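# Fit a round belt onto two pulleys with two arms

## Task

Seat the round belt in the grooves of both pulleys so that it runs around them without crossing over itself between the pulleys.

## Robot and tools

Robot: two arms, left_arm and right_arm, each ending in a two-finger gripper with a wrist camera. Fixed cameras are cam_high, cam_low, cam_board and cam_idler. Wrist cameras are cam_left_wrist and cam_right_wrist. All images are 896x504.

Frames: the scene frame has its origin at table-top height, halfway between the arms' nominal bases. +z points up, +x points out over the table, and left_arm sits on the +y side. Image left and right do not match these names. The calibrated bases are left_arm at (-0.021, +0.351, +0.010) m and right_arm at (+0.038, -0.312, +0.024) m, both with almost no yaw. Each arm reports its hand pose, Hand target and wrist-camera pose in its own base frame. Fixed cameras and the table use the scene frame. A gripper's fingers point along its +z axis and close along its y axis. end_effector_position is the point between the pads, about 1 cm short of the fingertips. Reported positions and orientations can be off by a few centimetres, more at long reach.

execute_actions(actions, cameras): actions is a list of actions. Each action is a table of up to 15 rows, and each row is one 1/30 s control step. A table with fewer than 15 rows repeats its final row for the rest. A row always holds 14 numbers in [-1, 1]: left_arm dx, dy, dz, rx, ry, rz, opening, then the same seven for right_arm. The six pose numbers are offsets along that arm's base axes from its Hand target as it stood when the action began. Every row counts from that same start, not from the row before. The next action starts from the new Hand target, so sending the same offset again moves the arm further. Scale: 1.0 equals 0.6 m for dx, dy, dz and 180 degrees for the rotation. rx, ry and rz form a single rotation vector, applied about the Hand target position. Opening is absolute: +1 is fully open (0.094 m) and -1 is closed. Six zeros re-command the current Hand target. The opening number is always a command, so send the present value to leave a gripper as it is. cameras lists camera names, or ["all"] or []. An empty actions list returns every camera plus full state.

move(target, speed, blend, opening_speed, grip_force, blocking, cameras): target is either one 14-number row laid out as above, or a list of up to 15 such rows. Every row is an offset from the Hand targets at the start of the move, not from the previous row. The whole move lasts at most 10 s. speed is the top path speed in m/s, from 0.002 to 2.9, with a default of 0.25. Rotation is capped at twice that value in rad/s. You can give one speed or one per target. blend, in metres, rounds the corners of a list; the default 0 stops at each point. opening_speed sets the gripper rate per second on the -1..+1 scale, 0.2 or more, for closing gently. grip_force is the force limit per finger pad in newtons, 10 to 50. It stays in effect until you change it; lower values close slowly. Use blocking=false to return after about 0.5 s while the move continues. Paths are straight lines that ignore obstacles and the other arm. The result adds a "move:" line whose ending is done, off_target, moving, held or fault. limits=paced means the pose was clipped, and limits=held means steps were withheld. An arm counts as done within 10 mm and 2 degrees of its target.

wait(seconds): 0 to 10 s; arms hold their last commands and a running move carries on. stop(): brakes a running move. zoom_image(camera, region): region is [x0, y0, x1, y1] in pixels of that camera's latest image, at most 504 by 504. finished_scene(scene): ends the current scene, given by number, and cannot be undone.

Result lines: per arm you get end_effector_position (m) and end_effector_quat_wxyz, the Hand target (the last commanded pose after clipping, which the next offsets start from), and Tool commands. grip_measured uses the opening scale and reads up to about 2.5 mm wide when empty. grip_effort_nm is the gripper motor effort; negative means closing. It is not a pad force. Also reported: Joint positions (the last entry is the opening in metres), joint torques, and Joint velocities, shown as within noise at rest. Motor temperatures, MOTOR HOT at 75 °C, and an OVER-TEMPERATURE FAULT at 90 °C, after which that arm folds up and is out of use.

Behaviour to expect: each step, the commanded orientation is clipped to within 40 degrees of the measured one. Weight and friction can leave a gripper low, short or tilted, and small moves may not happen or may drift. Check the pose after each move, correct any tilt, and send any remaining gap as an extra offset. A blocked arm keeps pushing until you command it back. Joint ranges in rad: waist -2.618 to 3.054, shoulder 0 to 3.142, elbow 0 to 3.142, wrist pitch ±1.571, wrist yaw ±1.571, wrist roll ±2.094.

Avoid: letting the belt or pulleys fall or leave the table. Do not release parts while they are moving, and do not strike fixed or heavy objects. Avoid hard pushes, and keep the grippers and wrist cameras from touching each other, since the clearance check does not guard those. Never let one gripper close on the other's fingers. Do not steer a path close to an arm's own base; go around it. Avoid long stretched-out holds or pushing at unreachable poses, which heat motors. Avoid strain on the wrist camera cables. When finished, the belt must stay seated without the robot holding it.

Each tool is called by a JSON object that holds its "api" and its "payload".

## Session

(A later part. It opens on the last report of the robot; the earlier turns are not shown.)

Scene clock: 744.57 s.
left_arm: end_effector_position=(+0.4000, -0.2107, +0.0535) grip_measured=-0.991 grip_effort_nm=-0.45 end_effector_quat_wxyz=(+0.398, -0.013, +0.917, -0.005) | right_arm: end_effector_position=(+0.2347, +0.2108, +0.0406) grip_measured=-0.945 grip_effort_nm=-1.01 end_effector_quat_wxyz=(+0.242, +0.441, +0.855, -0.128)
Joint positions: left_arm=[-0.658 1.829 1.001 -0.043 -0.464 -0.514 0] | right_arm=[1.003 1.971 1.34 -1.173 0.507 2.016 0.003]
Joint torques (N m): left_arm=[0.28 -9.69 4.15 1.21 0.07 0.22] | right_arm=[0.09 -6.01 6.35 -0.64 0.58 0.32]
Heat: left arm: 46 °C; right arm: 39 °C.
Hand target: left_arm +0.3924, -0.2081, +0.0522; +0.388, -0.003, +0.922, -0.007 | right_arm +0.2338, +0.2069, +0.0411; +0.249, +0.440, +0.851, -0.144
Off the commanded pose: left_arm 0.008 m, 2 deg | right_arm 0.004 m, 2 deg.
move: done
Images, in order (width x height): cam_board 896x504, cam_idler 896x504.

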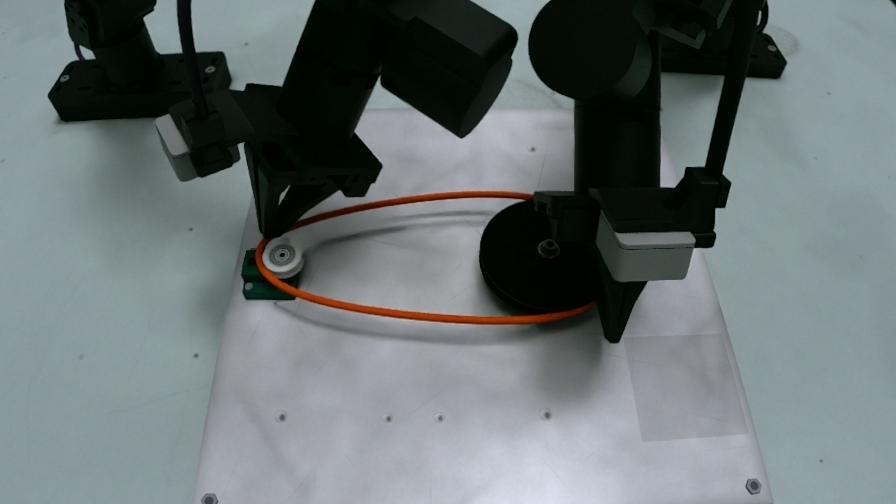

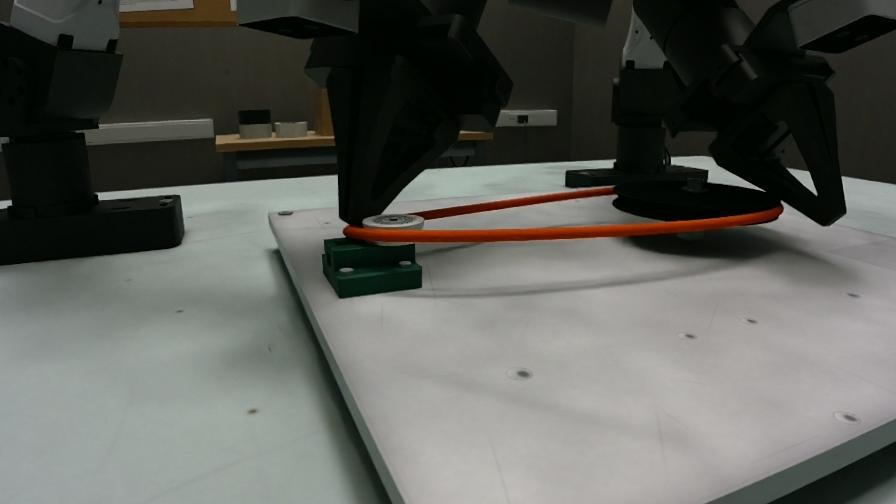

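{"api": "move", "payload": {"target": [[0.01,-0.03,-0.004,0,0,0,-1,0,0,0,0,-0.03,0,-1],[0.015,-0.06,-0.006,0,0,0,-1,0,0,0,0,-0.05,0,-1]], "speed": 0.06, "cameras": ["cam_idler","cam_low"]}}

{"api": "zoom_image", "payload": {"camera": "cam_idler", "region": [280, 150, 480, 290]}}

{"api": "zoom_image", "payload": {"camera": "cam_idler", "region": [580, 160, 820, 290]}}

{"api": "zoom_image", "payload": {"camera": "cam_low", "region": [280, 160, 560, 290]}}

Scene clock: 746.37 s.
left_arm: end_effector_position=(+0.4002, -0.2114, +0.0540) grip_measured=-0.991 grip_effort_nm=-0.45 end_effector_quat_wxyz=(+0.399, -0.013, +0.917, -0.006) | right_arm: end_effector_position=(+0.2340, +0.2140, +0.0418) grip_measured=-0.945 grip_effort_nm=-1.01 end_effector_quat_wxyz=(+0.263, +0.446, +0.847, -0.118)
Joint positions: left_arm=[-0.659 1.829 1.001 -0.04 -0.464 -0.514 0] | right_arm=[1.027 1.971 1.333 -1.165 0.541 2.061 0.003]
Joint torques (N m): left_arm=[0.13 -7.75 5.98 1.35 -0.16 0.1] | right_arm=[-0.06 -7.35 3.99 -0.38 0.74 0.26]
Heat: left arm: 46 °C; right arm: 39 °C.
Hand target: left_arm +0.3998, -0.2110, +0.0535; +0.398, -0.013, +0.917, -0.005 (not the last commanded pose) | right_arm +0.2338, +0.2070, +0.0410; +0.277, +0.445, +0.842, -0.129 (not the last commanded pose)
Off the commanded pose: left_arm 0.033 m, 2 deg | right_arm 0.007 m, 6 deg.
move: held (left_arm; a check stopped the path), off_target (right_arm; braked when a check withheld steps of left_arm); path passed 0 of 2 targets; limits=held
pose unreachable (left arm): on one or more control steps of this call, first in action 0 (counted from 0), this arm could not follow its commanded pose, so it was not sent that pose on those steps. It may still have moved: this result reports where it is.
cause: moving toward the commanded pose would bring a part of the arm too close to another arm (this arm's wrist (the part past joint 4) and the right arm's wrist (the part past joint 4), 10 mm apart when this arm was first held).
Images, in order (width x height): cam_low 896x504, cam_idler 896x504.

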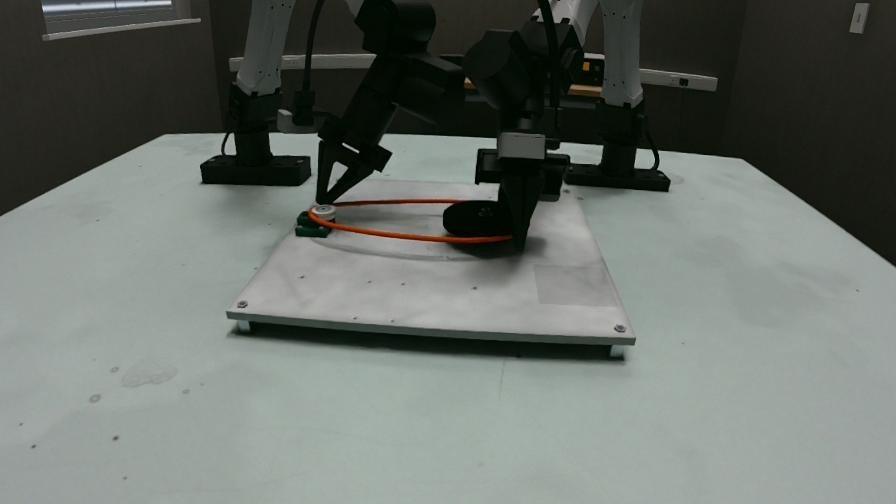

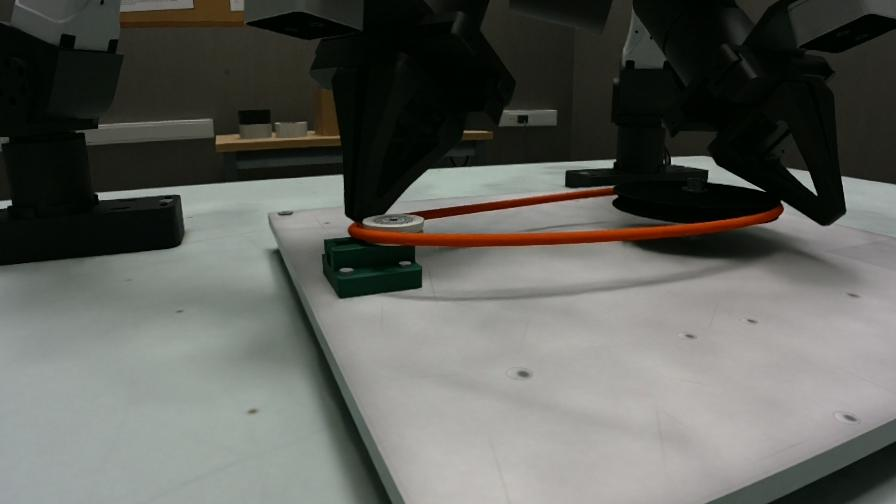

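Scaled by 2.520 from the camera's 896x504 image, which has a finer 1280x720 frame.

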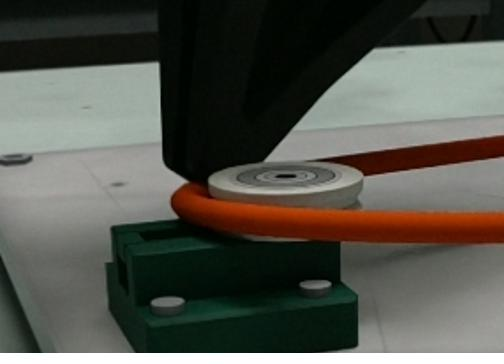

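Scaled by 2.100 from the camera's 896x504 image, which has a finer 1280x720 frame.

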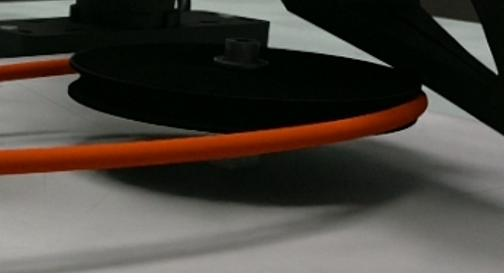

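Scaled by 1.800 from the camera's 896x504 image, which has a finer 1280x720 frame.

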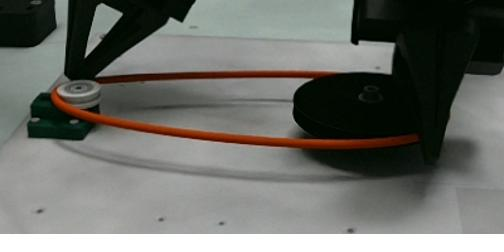

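{"api": "move", "payload": {"target": [[0,0,0,0,0,0,-1,0,-0.01,0.0,0,0.08,0,-1],[0,0,0,0,0,0,-1,0,0.0,0.0,0,0.08,0,-1]], "speed": 0.06, "cameras": ["cam_idler"]}}

{"api": "zoom_image", "payload": {"camera": "cam_idler", "region": [280, 150, 780, 290]}}

Scene clock: 749.43 s.
left_arm: end_effector_position=(+0.4002, -0.2114, +0.0540) grip_measured=-0.991 grip_effort_nm=-0.45 end_effector_quat_wxyz=(+0.399, -0.013, +0.917, -0.006) | right_arm: end_effector_position=(+0.2359, +0.2102, +0.0424) grip_measured=-0.945 grip_effort_nm=-1.01 end_effector_quat_wxyz=(+0.184, +0.426, +0.872, -0.155)
Joint positions: left_arm=[-0.659 1.829 1.001 -0.04 -0.464 -0.514 0] | right_arm=[0.951 2.005 1.421 -1.248 0.413 1.915 0.003]
Joint torques (N m): left_arm=[0.13 -7.75 5.98 1.35 -0.16 0.1] | right_arm=[-1.54 -6.43 6.13 -0.75 0.34 0.13]
Heat: left arm: 46 °C; right arm: 40 °C.
Hand target: left_arm +0.3998, -0.2110, +0.0535; +0.398, -0.013, +0.917, -0.005 | right_arm +0.2337, +0.2015, +0.0413; +0.175, +0.427, +0.869, -0.180 (not the last commanded pose)
Off the commanded pose: left_arm 0.001 m, 0 deg | right_arm 0.004 m, 4 deg.
move: held (right_arm; a check stopped the path); path passed 0 of 2 targets; limits=held
pose unreachable (right arm): on one or more control steps of this call, first in action 0 (counted from 0), this arm could not follow its commanded pose, so it was not sent that pose on those steps. It may still have moved: this result reports where it is.
cause: moving toward the commanded pose would bring a part of the arm too close to another arm (this arm's wrist (the part past joint 4) and the left arm's wrist (the part past joint 4), along the way the arms are being sent, or toward where that arm still pushes).
Images, in order (width x height): cam_idler 896x504.

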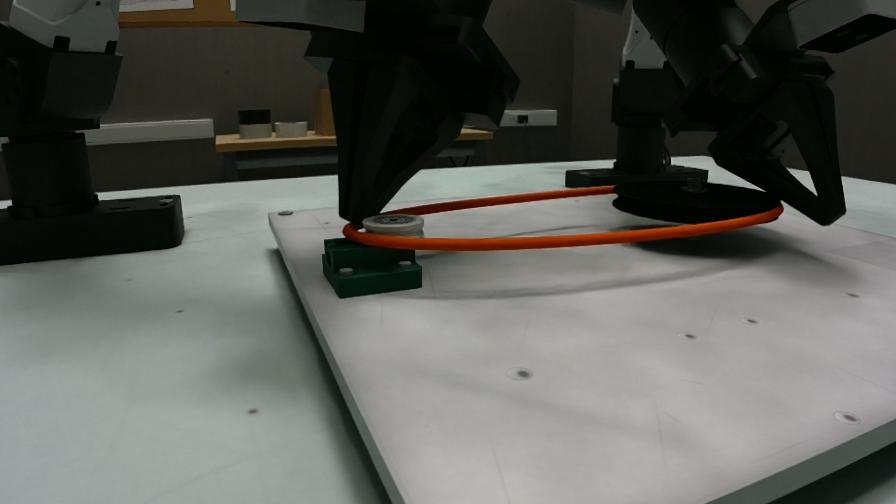

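Scaled by 1.008 from the camera's 896x504 image, which has a finer 1280x720 frame.

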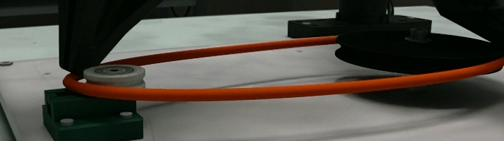

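{"api": "move", "payload": {"target": [[0,0,0,0,0,0,-1,0,0.008,0,0,-0.05,-0.02,-1],[0,0,0,0,0,0,-1,0,0.008,0.002,0,-0.05,-0.02,-0.84],[0,0,0,0,0,0,-1,-0.01,0.008,0.1,0,-0.05,-0.02,-0.84]], "speed": 0.07, "cameras": ["cam_idler"]}}

{"api": "zoom_image", "payload": {"camera": "cam_idler", "region": [280, 150, 480, 290]}}

Scene clock: 751.00 s.
left_arm: end_effector_position=(+0.4002, -0.2114, +0.0540) grip_measured=-0.991 grip_effort_nm=-0.45 end_effector_quat_wxyz=(+0.399, -0.013, +0.917, -0.006) | right_arm: end_effector_position=(+0.2354, +0.2109, +0.0425) grip_measured=-0.945 grip_effort_nm=-1.01 end_effector_quat_wxyz=(+0.188, +0.442, +0.864, -0.150)
Joint positions: left_arm=[-0.659 1.829 1.001 -0.04 -0.464 -0.514 0] | right_arm=[0.955 2.005 1.421 -1.248 0.415 1.956 0.003]
Joint torques (N m): left_arm=[0.14 -7.75 5.97 1.36 -0.16 0.1] | right_arm=[-0.02 -6.98 4.75 -0.6 0.61 0.34]
Heat: left arm: 45 °C; right arm: 40 °C.
Hand target: left_arm +0.3998, -0.2110, +0.0535; +0.398, -0.013, +0.917, -0.005 | right_arm +0.2337, +0.2035, +0.0416; +0.198, +0.441, +0.859, -0.169 (last step not sent: back at the drive's target)
Tool commands: left_gripper/opening=-1.0 right_gripper/opening=-1.0
Off the commanded pose: left_arm 0.001 m, 0 deg | right_arm 0.059 m, 7 deg.
move: held (right_arm; a check stopped the path); path passed 0 of 3 targets; target 2's new opening was not sent; limits=held
pose unreachable (right arm): on one or more control steps of this call, first in action 0 (counted from 0), this arm could not follow its commanded pose, so it was not sent that pose on those steps. On the call's last step it was still not sent that pose. It may still have moved: this result reports where it is.
cause: moving toward the commanded pose would bring a part of the arm too close to another arm (this arm's wrist (the part past joint 4) and the left arm's wrist (the part past joint 4), at the place that arm is still heading or pushing toward).
Images, in order (width x height): cam_idler 896x504.

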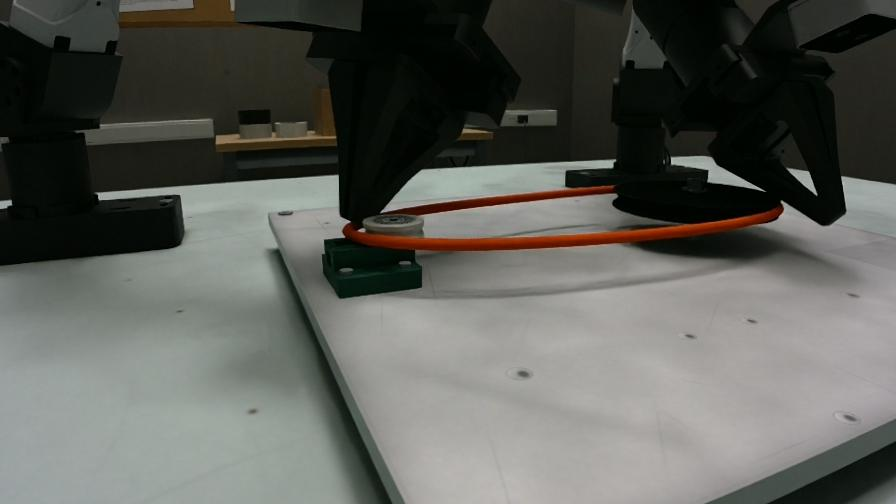

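Scaled by 2.520 from the camera's 896x504 image, which has a finer 1280x720 frame.

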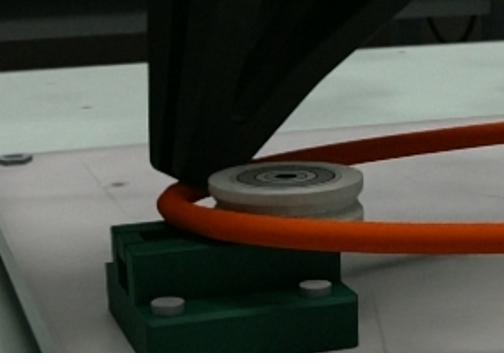

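{"api": "move", "payload": {"target": [[0,0.04,0,0,0,0,-1,0,0,0,0,0,0,-1],[-0.06,0.035,0,0,0,0,-1,0,0,0,0,0,0,-1],[-0.095,0.026,-0.002,0,0,0,-1,0,0,0,0,0,0,-1]], "speed": 0.08}}

{"api": "move", "payload": {"target": [[0,0,0,0,0,0,-1,0,0.008,0,0,-0.05,-0.02,-1],[0,0,0,0,0,0,-1,0,0.008,0.002,0,-0.05,-0.02,-0.84],[0,0,0,0,0,0,-1,-0.01,0.008,0.1,0,-0.05,-0.02,-0.84]], "speed": 0.07, "cameras": ["cam_idler","cam_low"]}}

{"api": "zoom_image", "payload": {"camera": "cam_idler", "region": [280, 150, 480, 290]}}

{"api": "zoom_image", "payload": {"camera": "cam_idler", "region": [580, 160, 820, 290]}}

Scene clock: 754.60 s.
left_arm: end_effector_position=(+0.3448, -0.1856, +0.0419) grip_measured=-0.991 grip_effort_nm=-0.46 end_effector_quat_wxyz=(+0.385, -0.010, +0.923, +0.018) | right_arm: end_effector_position=(+0.2359, +0.2107, +0.0428) grip_measured=-0.945 grip_effort_nm=-1.01 end_effector_quat_wxyz=(+0.190, +0.442, +0.864, -0.151)
Joint positions: left_arm=[-0.716 1.679 0.794 -0.06 -0.519 -0.566 0] | right_arm=[0.955 2.005 1.421 -1.248 0.419 1.957 0.003]
Joint torques (N m): left_arm=[-1.73 -8.87 5.01 1.47 -0.11 -0.09] | right_arm=[0.03 -7.01 4.74 -0.61 0.56 0.24]
Heat: left arm: 45 °C; right arm: 40 °C.
Hand target: left_arm +0.3427, -0.1955, +0.0523; +0.397, -0.012, +0.918, -0.005 | right_arm +0.2338, +0.2035, +0.0416; +0.198, +0.441, +0.859, -0.169
Off the commanded pose: left_arm 0.014 m, 3 deg | right_arm 0.008 m, 2 deg.
held back during your reply time or a wait (right arm), on 15 control steps: a part of the arm was too close to another arm, or the arm's last command would have brought one too close.
move: off_target (left_arm)

Scene clock: 758.70 s.
left_arm: end_effector_position=(+0.3440, -0.1857, +0.0415) grip_measured=-0.991 grip_effort_nm=-0.46 end_effector_quat_wxyz=(+0.383, -0.009, +0.923, +0.019) | right_arm: end_effector_position=(+0.2259, +0.2033, +0.0887) grip_measured=-0.842 grip_effort_nm=0.10 end_effector_quat_wxyz=(+0.237, +0.454, +0.846, -0.152)
Joint positions: left_arm=[-0.718 1.679 0.794 -0.063 -0.52 -0.567 0] | right_arm=[1.007 1.931 1.473 -1.411 0.493 2.068 0.007]
Joint torques (N m): left_arm=[-1.61 -8.88 5 1.5 -0.11 -0.08] | right_arm=[0.54 -9.7 7.31 -0.55 0.52 0.23]
Heat: left arm: 45 °C; right arm: 41 °C.
Hand target: left_arm +0.3428, -0.1955, +0.0523; +0.398, -0.012, +0.917, -0.005 | right_arm +0.2277, +0.2083, +0.1015; +0.260, +0.480, +0.827, -0.140
Off the commanded pose: left_arm 0.015 m, 3 deg | right_arm 0.014 m, 5 deg.
joint sent to its limit (right arm) — joint 6 (wrist roll), upper limit. The joint targets are off in orientation, not in position.
move: off_target (left_arm, right_arm); target 2's new opening was sent with right_arm's hand 0.007 m and 4 deg from that target
Images, in order (width x height): cam_low 896x504, cam_idler 896x504.

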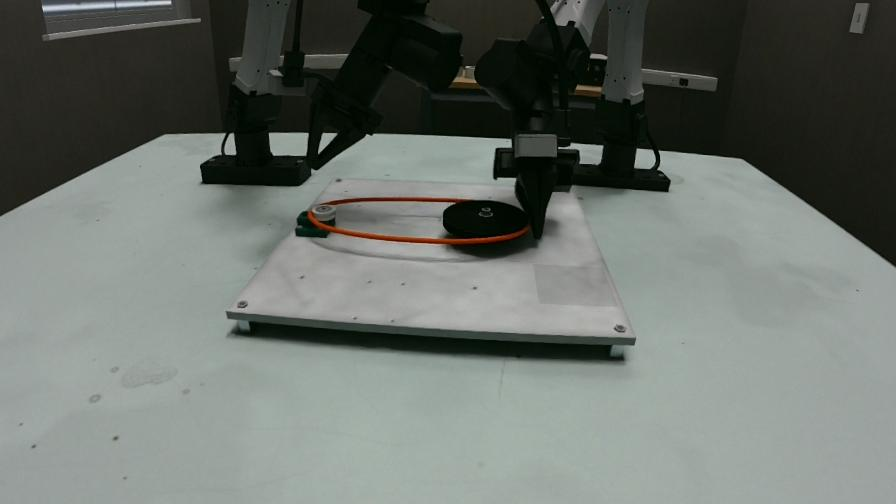

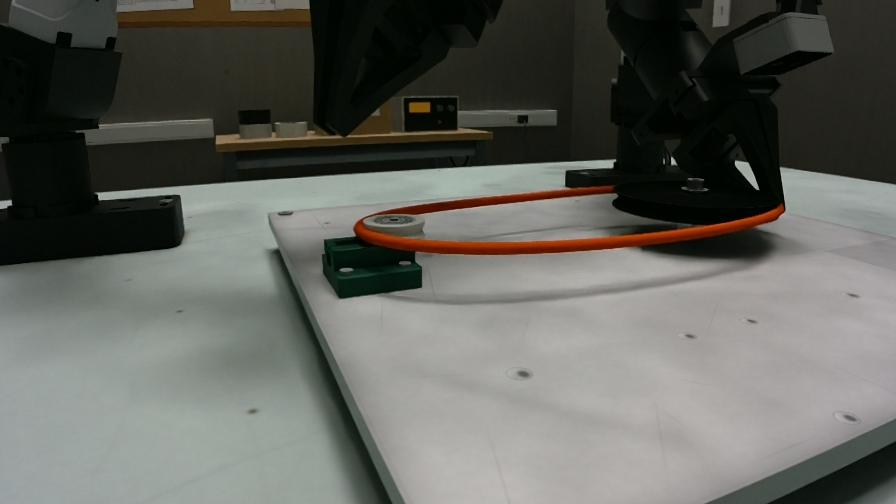

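Scaled by 2.520 from the camera's 896x504 image, which has a finer 1280x720 frame.

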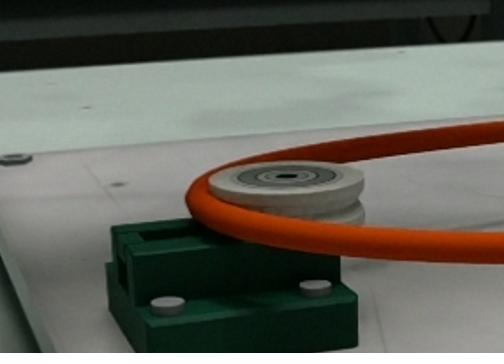

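Scaled by 2.100 from the camera's 896x504 image, which has a finer 1280x720 frame.

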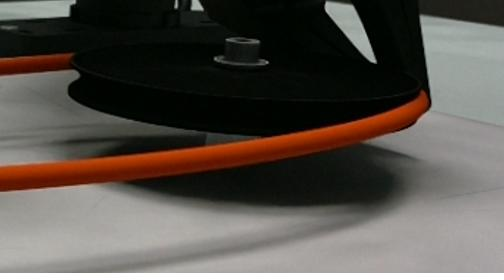

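{"api": "move", "payload": {"target": [[0,0,0,0,0,0,-1,0.02,0.07,0.01,0,0,0.17,-1],[0,0,0,0,0,0,-1,0.044,0.13,0.0,0,0,0.335,-1],[0,0,0,0,0,0,-1,0.044,0.13,-0.104,0,0,0.335,-1],[0,0,0,0,0,0,-1,0.044,0.04,-0.104,0,0,0.335,-1]], "speed": 0.15, "blend": [0.01,0,0,0], "cameras": ["cam_idler","cam_right_wrist"]}}

{"api": "zoom_image", "payload": {"camera": "cam_idler", "region": [280, 150, 480, 290]}}

Scene clock: 760.93 s.
left_arm: end_effector_position=(+0.3440, -0.1857, +0.0415) grip_measured=-0.991 grip_effort_nm=-0.46 end_effector_quat_wxyz=(+0.383, -0.009, +0.923, +0.019) | right_arm: end_effector_position=(+0.2293, +0.2244, +0.0962) grip_measured=-0.990 grip_effort_nm=-0.52 end_effector_quat_wxyz=(+0.253, +0.370, +0.885, -0.122)
Joint positions: left_arm=[-0.718 1.679 0.794 -0.063 -0.52 -0.567 0] | right_arm=[1.055 1.904 1.473 -1.345 0.535 1.904 0]
Joint torques (N m): left_arm=[-1.61 -8.88 5 1.51 -0.11 -0.08] | right_arm=[-0.28 -7.58 5.57 -0.22 0.41 0.11]
Heat: left arm: 45 °C; right arm: 41 °C.
Hand target: left_arm +0.3428, -0.1955, +0.0523; +0.398, -0.012, +0.917, -0.005 | right_arm +0.2293, +0.2243, +0.0962; +0.253, +0.371, +0.885, -0.123 (not the last commanded pose)
Off the commanded pose: left_arm 0.015 m, 3 deg | right_arm 0.063 m, 46 deg.
move: held (right_arm; a check stopped the path), off_target (left_arm); path passed 0 of 4 targets; limits=held
pose unreachable (right arm): on one or more control steps of this call, first in action 0 (counted from 0), this arm could not follow its commanded pose, so it was not sent that pose on those steps. It may still have moved: this result reports where it is.
cause: moving toward the commanded pose would bring a part of the arm too close to another arm (this arm's wrist (the part past joint 4) and the left arm's wrist (the part past joint 4), at the place that arm is still heading or pushing toward).
camera_calibration:
cam_right_wrist: T_world_to_cam=[[-0.718389, -0.694905, 0.0320189, 0.319578], [-0.691896, 0.708992, -0.136418, 0.0513988], [0.0720964, -0.120155, -0.990134, 0.196697], [0, 0, 0, 1]] pos_world=[0.250963, 0.209269, 0.191535]
Images, in order (width x height): cam_idler 896x504, cam_right_wrist 896x504.

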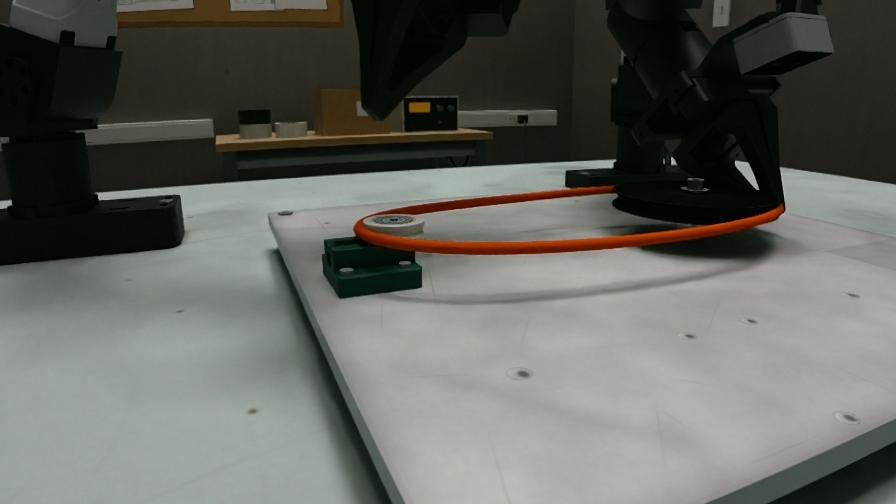

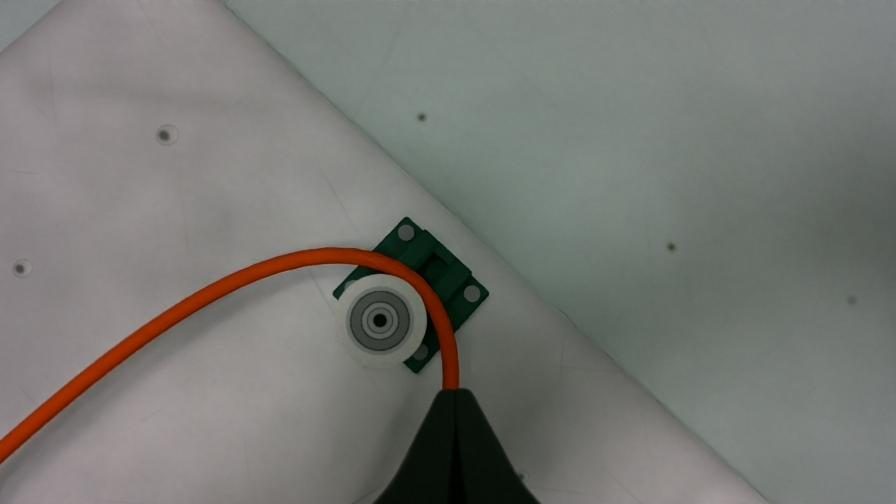

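Scaled by 2.520 from the camera's 896x504 image, which has a finer 1280x720 frame.

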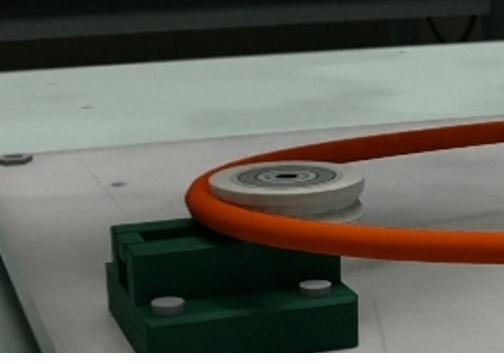

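{"api": "move", "payload": {"target": [[0,0,0,0,0,0,-1,0,-0.06,0.03,0,0,0.13,-1],[0,0,0,0,0,0,-1,0.02,0.0,0.03,0,0,0.27,-1],[0,0,0,0,0,0,-1,0.041,0.1,0.01,0,0,0.27,-1],[0,0,0,0,0,0,-1,0.041,0.1,-0.095,0,0,0.27,-1],[0,0,0,0,0,0,-1,0.041,0.02,-0.095,0,0,0.27,-1]], "speed": 0.15, "blend": [0.01,0.01,0.01,0,0], "cameras": ["cam_idler","cam_right_wrist"]}}

{"api": "zoom_image", "payload": {"camera": "cam_idler", "region": [280, 150, 480, 290]}}

Scene clock: 767.03 s.
left_arm: end_effector_position=(+0.3440, -0.1857, +0.0415) grip_measured=-0.991 grip_effort_nm=-0.45 end_effector_quat_wxyz=(+0.383, -0.009, +0.923, +0.019) | right_arm: end_effector_position=(+0.2520, +0.2416, +0.0364) grip_measured=-0.990 grip_effort_nm=-0.52 end_effector_quat_wxyz=(+0.277, -0.031, +0.960, -0.009)
Joint positions: left_arm=[-0.718 1.679 0.794 -0.063 -0.52 -0.567 0] | right_arm=[0.987 1.665 0.917 -0.489 0.46 0.845 0]
Joint torques (N m): left_arm=[-1.59 -8.88 5.01 1.51 -0.11 -0.08] | right_arm=[-1.29 -7.68 4.75 1.04 0.44 0.04]
Heat: left arm: 44 °C; right arm: 41 °C.
Hand target: left_arm +0.3428, -0.1955, +0.0524; +0.398, -0.012, +0.917, -0.005 | right_arm +0.2539, +0.2364, +0.0393; +0.281, -0.026, +0.959, -0.007
Off the commanded pose: left_arm 0.015 m, 3 deg | right_arm 0.006 m, 1 deg.
move: off_target (left_arm)
camera_calibration:
cam_right_wrist: T_world_to_cam=[[0.0534723, -0.997904, 0.0364399, 0.228302], [-0.990163, -0.0577119, -0.12746, 0.306817], [0.129295, -0.0292659, -0.991174, 0.101437], [0, 0, 0, 1]] pos_world=[0.278476, 0.248499, 0.131329]
Images, in order (width x height): cam_idler 896x504, cam_right_wrist 896x504.

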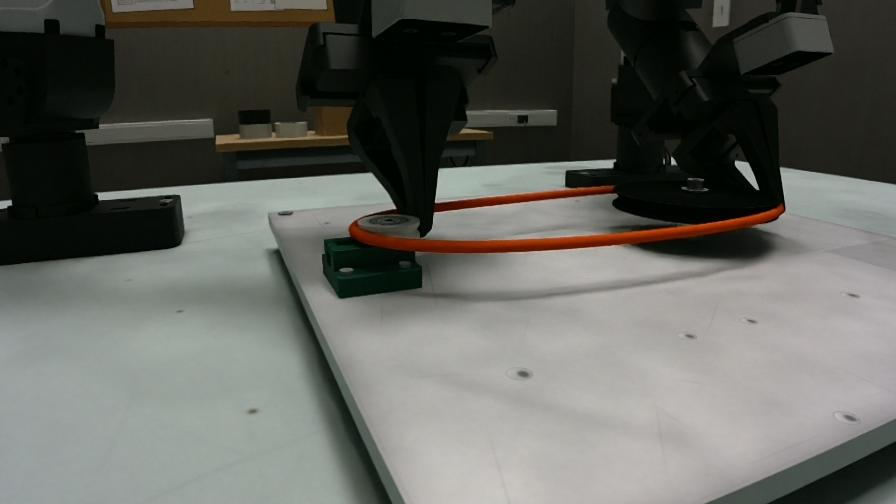

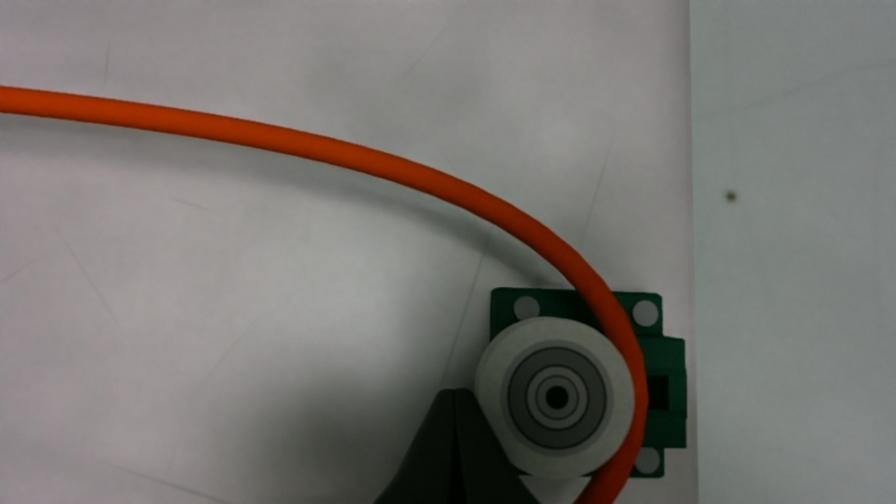

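Scaled by 2.520 from the camera's 896x504 image, which has a finer 1280x720 frame.

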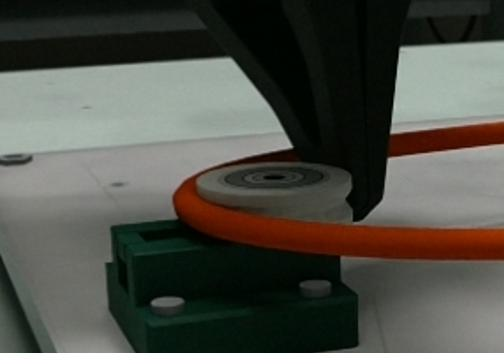

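{"api": "move", "payload": {"target": [[0,0,0,0,0,0,-1,0,-0.06,0.0,-0.03,0,0,-1],[0,0,0,0,0,0,-1,0,-0.11,-0.003,-0.06,0,0,-1]], "speed": 0.05, "cameras": ["cam_idler","cam_right_wrist"]}}

{"api": "zoom_image", "payload": {"camera": "cam_idler", "region": [280, 150, 480, 290]}}

{"api": "zoom_image", "payload": {"camera": "cam_idler", "region": [580, 160, 820, 290]}}

Scene clock: 770.37 s.
left_arm: end_effector_position=(+0.3440, -0.1857, +0.0415) grip_measured=-0.991 grip_effort_nm=-0.45 end_effector_quat_wxyz=(+0.383, -0.009, +0.923, +0.019) | right_arm: end_effector_position=(+0.2508, +0.2252, +0.0392) grip_measured=-0.990 grip_effort_nm=-0.52 end_effector_quat_wxyz=(+0.274, -0.072, +0.959, -0.006)
Joint positions: left_arm=[-0.718 1.679 0.794 -0.063 -0.52 -0.568 0] | right_arm=[0.945 1.585 0.842 -0.455 0.422 0.713 0]
Joint torques (N m): left_arm=[-1.59 -8.88 5.01 1.5 -0.11 -0.08] | right_arm=[-4.27 -6.98 3.56 -0.06 1.59 0.08]
Heat: left arm: 44 °C; right arm: 41 °C.
Hand target: left_arm +0.3428, -0.1955, +0.0524; +0.398, -0.013, +0.917, -0.005 | right_arm +0.2539, +0.1703, +0.0375; +0.277, -0.052, +0.954, -0.098
Off the commanded pose: left_arm 0.015 m, 3 deg | right_arm 0.055 m, 11 deg.
move: off_target (left_arm, right_arm)
camera_calibration:
cam_right_wrist: T_world_to_cam=[[0.135114, -0.989394, 0.0533172, 0.188752], [-0.982598, -0.140719, -0.121237, 0.321692], [0.127454, -0.0360086, -0.991191, 0.105906], [0, 0, 0, 1]] pos_world=[0.277093, 0.235832, 0.13391]
Images, in order (width x height): cam_idler 896x504, cam_right_wrist 896x504.

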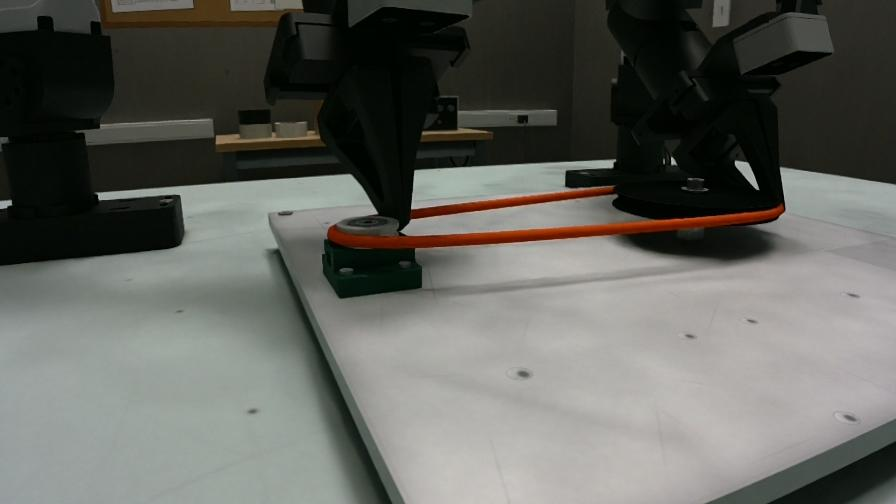

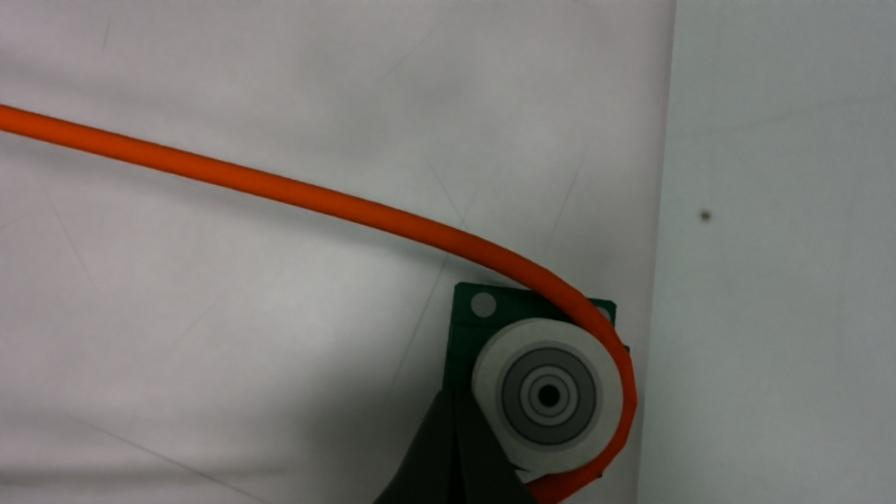

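Scaled by 2.520 from the camera's 896x504 image, which has a finer 1280x720 frame.

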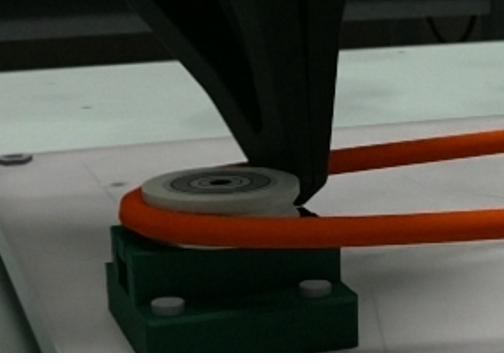

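Scaled by 2.100 from the camera's 896x504 image, which has a finer 1280x720 frame.

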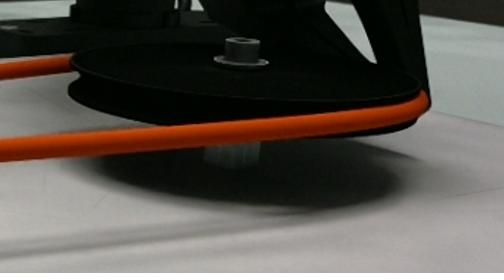

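{"api": "move", "payload": {"target": [[0.045,0.004,0,0,0,0,-1,0,-0.02,0,0,0,0,-1],[0.08,-0.022,0,0,0,0,-1,0,-0.02,0,0,0,0,-1],[0.095,-0.086,-0.008,0,0,0,-1,0,-0.02,0,0,0,0,-1]], "speed": 0.07, "blend": [0.01,0.01,0], "cameras": ["cam_idler","cam_low"]}}

{"api": "zoom_image", "payload": {"camera": "cam_low", "region": [280, 160, 560, 290]}}

{"api": "zoom_image", "payload": {"camera": "cam_idler", "region": [280, 150, 480, 290]}}

{"api": "zoom_image", "payload": {"camera": "cam_idler", "region": [580, 160, 820, 290]}}

Scene clock: 773.77 s.
left_arm: end_effector_position=(+0.4029, -0.2407, +0.0574) grip_measured=-0.992 grip_effort_nm=-0.42 end_effector_quat_wxyz=(+0.414, -0.018, +0.910, +0.001) | right_arm: end_effector_position=(+0.2544, +0.1652, +0.0379) grip_measured=-0.990 grip_effort_nm=-0.52 end_effector_quat_wxyz=(+0.276, -0.052, +0.956, -0.086)
Joint positions: left_arm=[-0.731 1.896 1.09 -0.067 -0.541 -0.569 0] | right_arm=[0.865 1.522 0.771 -0.533 0.52 0.679 0]
Joint torques (N m): left_arm=[-0.4 -6.42 7.2 1.16 0.12 -0.08] | right_arm=[-0.64 -5.12 4.94 0.81 0.61 0.05]
Heat: left arm: 44 °C; right arm: 41 °C.
Hand target: left_arm +0.3998, -0.2470, +0.0475; +0.398, -0.012, +0.917, -0.005 | right_arm +0.2538, +0.1584, +0.0374; +0.277, -0.052, +0.954, -0.098
Off the commanded pose: left_arm 0.012 m, 2 deg | right_arm 0.007 m, 1 deg.
move: off_target (left_arm)
Images, in order (width x height): cam_low 896x504, cam_idler 896x504.

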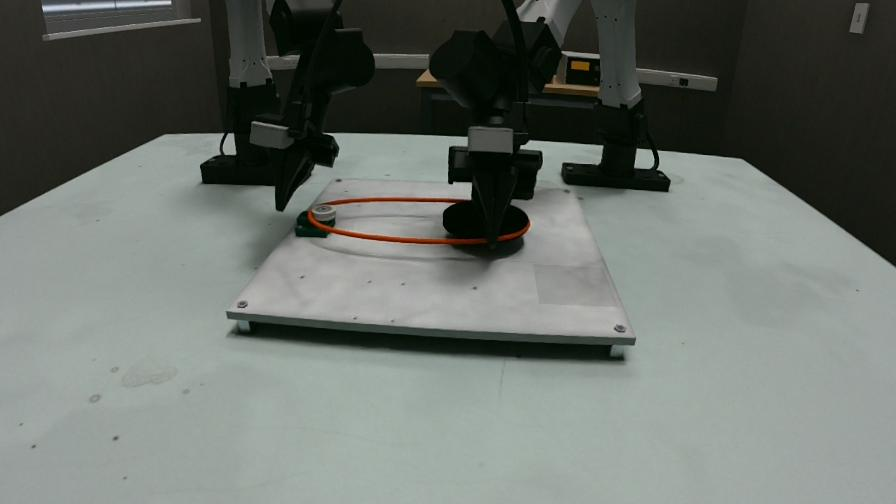

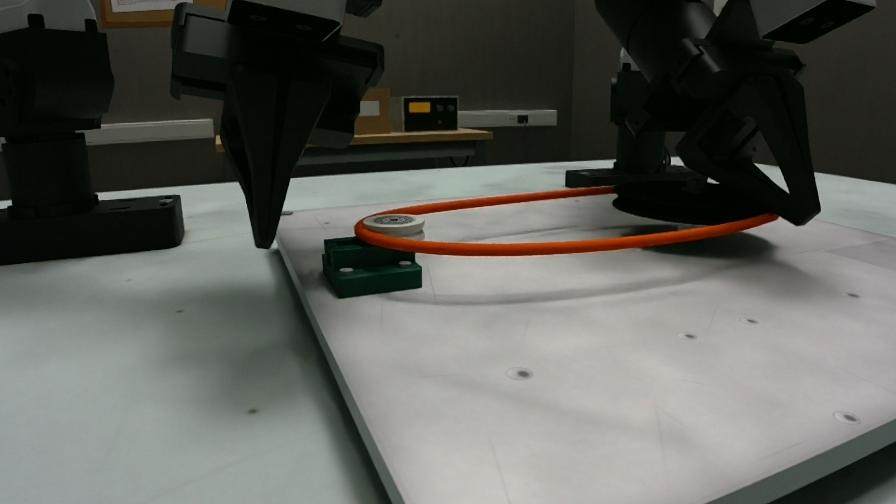

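Scaled by 1.800 from the camera's 896x504 image, which has a finer 1280x720 frame.

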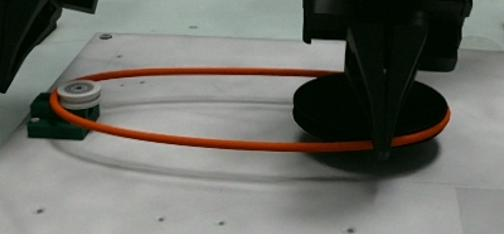

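Scaled by 2.520 from the camera's 896x504 image, which has a finer 1280x720 frame.

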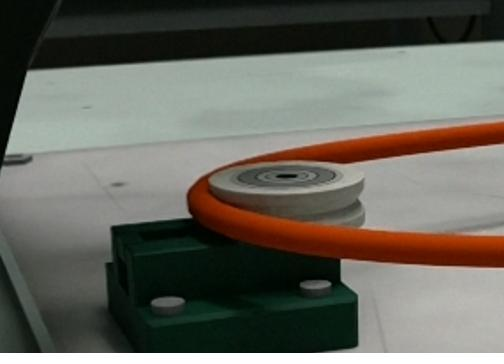

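Scaled by 2.100 from the camera's 896x504 image, which has a finer 1280x720 frame.

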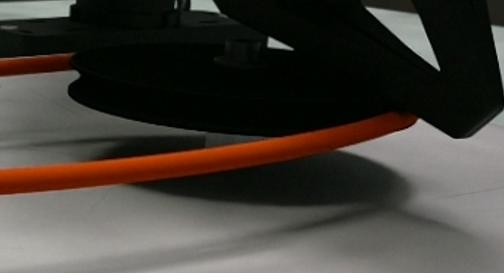

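{"api": "move", "payload": {"target": [[0.05,0.03,0,0,0,0,-1,0,-0.02,0.05,0,0,0,-1],[0.03,0.06,0.15,0,0,0,-1,0,-0.02,0.1,0,0,0,-1]], "speed": 0.1, "cameras": ["cam_idler","cam_low"]}}

{"api": "zoom_image", "payload": {"camera": "cam_low", "region": [280, 160, 560, 290]}}

{"api": "zoom_image", "payload": {"camera": "cam_idler", "region": [580, 160, 820, 290]}}

Scene clock: 777.37 s.
left_arm: end_effector_position=(+0.4077, -0.2069, +0.1087) grip_measured=-0.992 grip_effort_nm=-0.42 end_effector_quat_wxyz=(+0.371, -0.005, +0.929, +0.016) | right_arm: end_effector_position=(+0.2480, +0.1444, +0.0846) grip_measured=-0.990 grip_effort_nm=-0.52 end_effector_quat_wxyz=(+0.263, -0.059, +0.957, -0.105)
Joint positions: left_arm=[-0.636 1.777 1.224 -0.382 -0.451 -0.497 0] | right_arm=[0.833 1.397 0.87 -0.786 0.52 0.642 0]
Joint torques (N m): left_arm=[0.87 -10.65 9.44 1.38 -0.1 0.21] | right_arm=[-0.87 -5.48 8.36 0.75 0.5 0.1]
Heat: left arm: 44 °C; right arm: 41 °C.
Hand target: left_arm +0.4177, -0.2111, +0.1375; +0.397, -0.012, +0.918, -0.005 | right_arm +0.2538, +0.1464, +0.0975; +0.277, -0.052, +0.954, -0.098
Off the commanded pose: left_arm 0.031 m, 4 deg | right_arm 0.014 m, 2 deg.
move: off_target (left_arm, right_arm)
Images, in order (width x height): cam_low 896x504, cam_idler 896x504.

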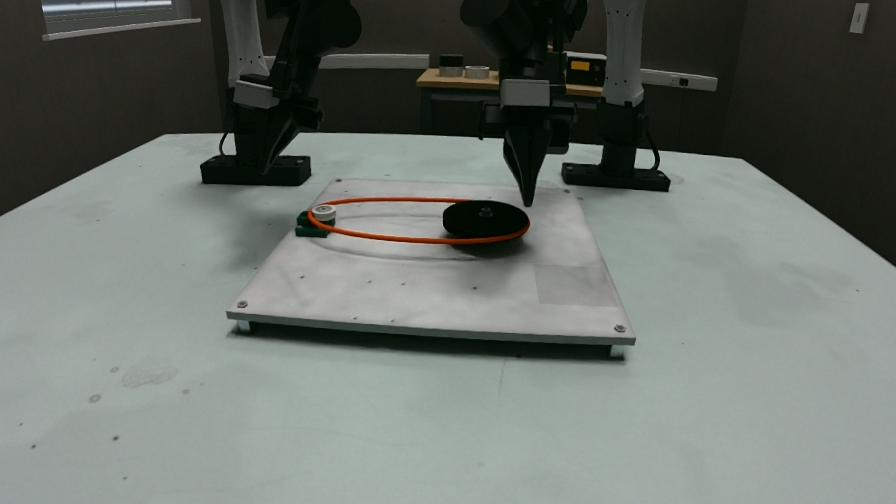

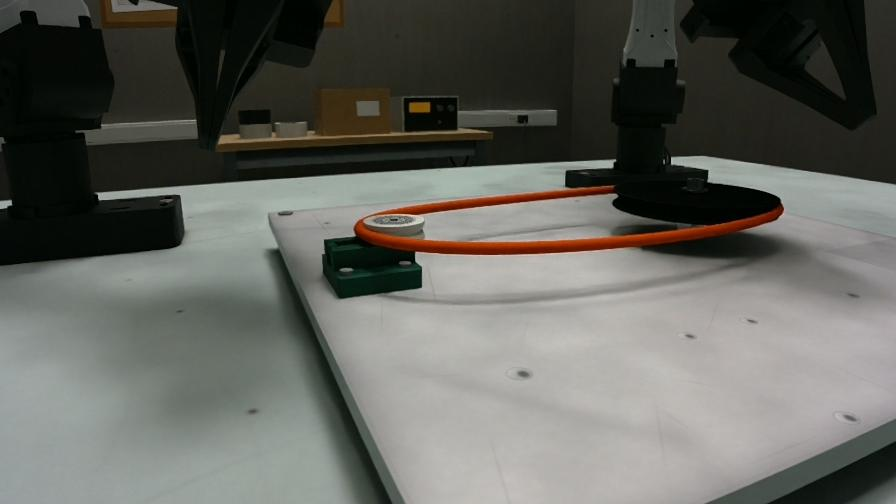

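Scaled by 1.800 from the camera's 896x504 image, which has a finer 1280x720 frame.

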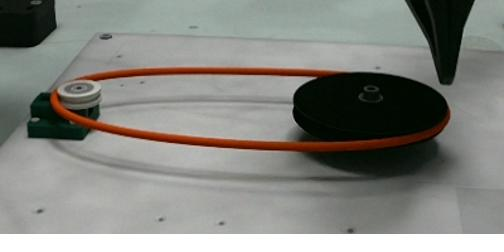

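Scaled by 2.100 from the camera's 896x504 image, which has a finer 1280x720 frame.

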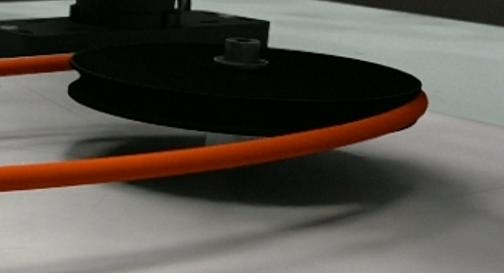

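{"api": "finished_scene", "payload": {"scene": 1}}

The scene is finished: the task was done.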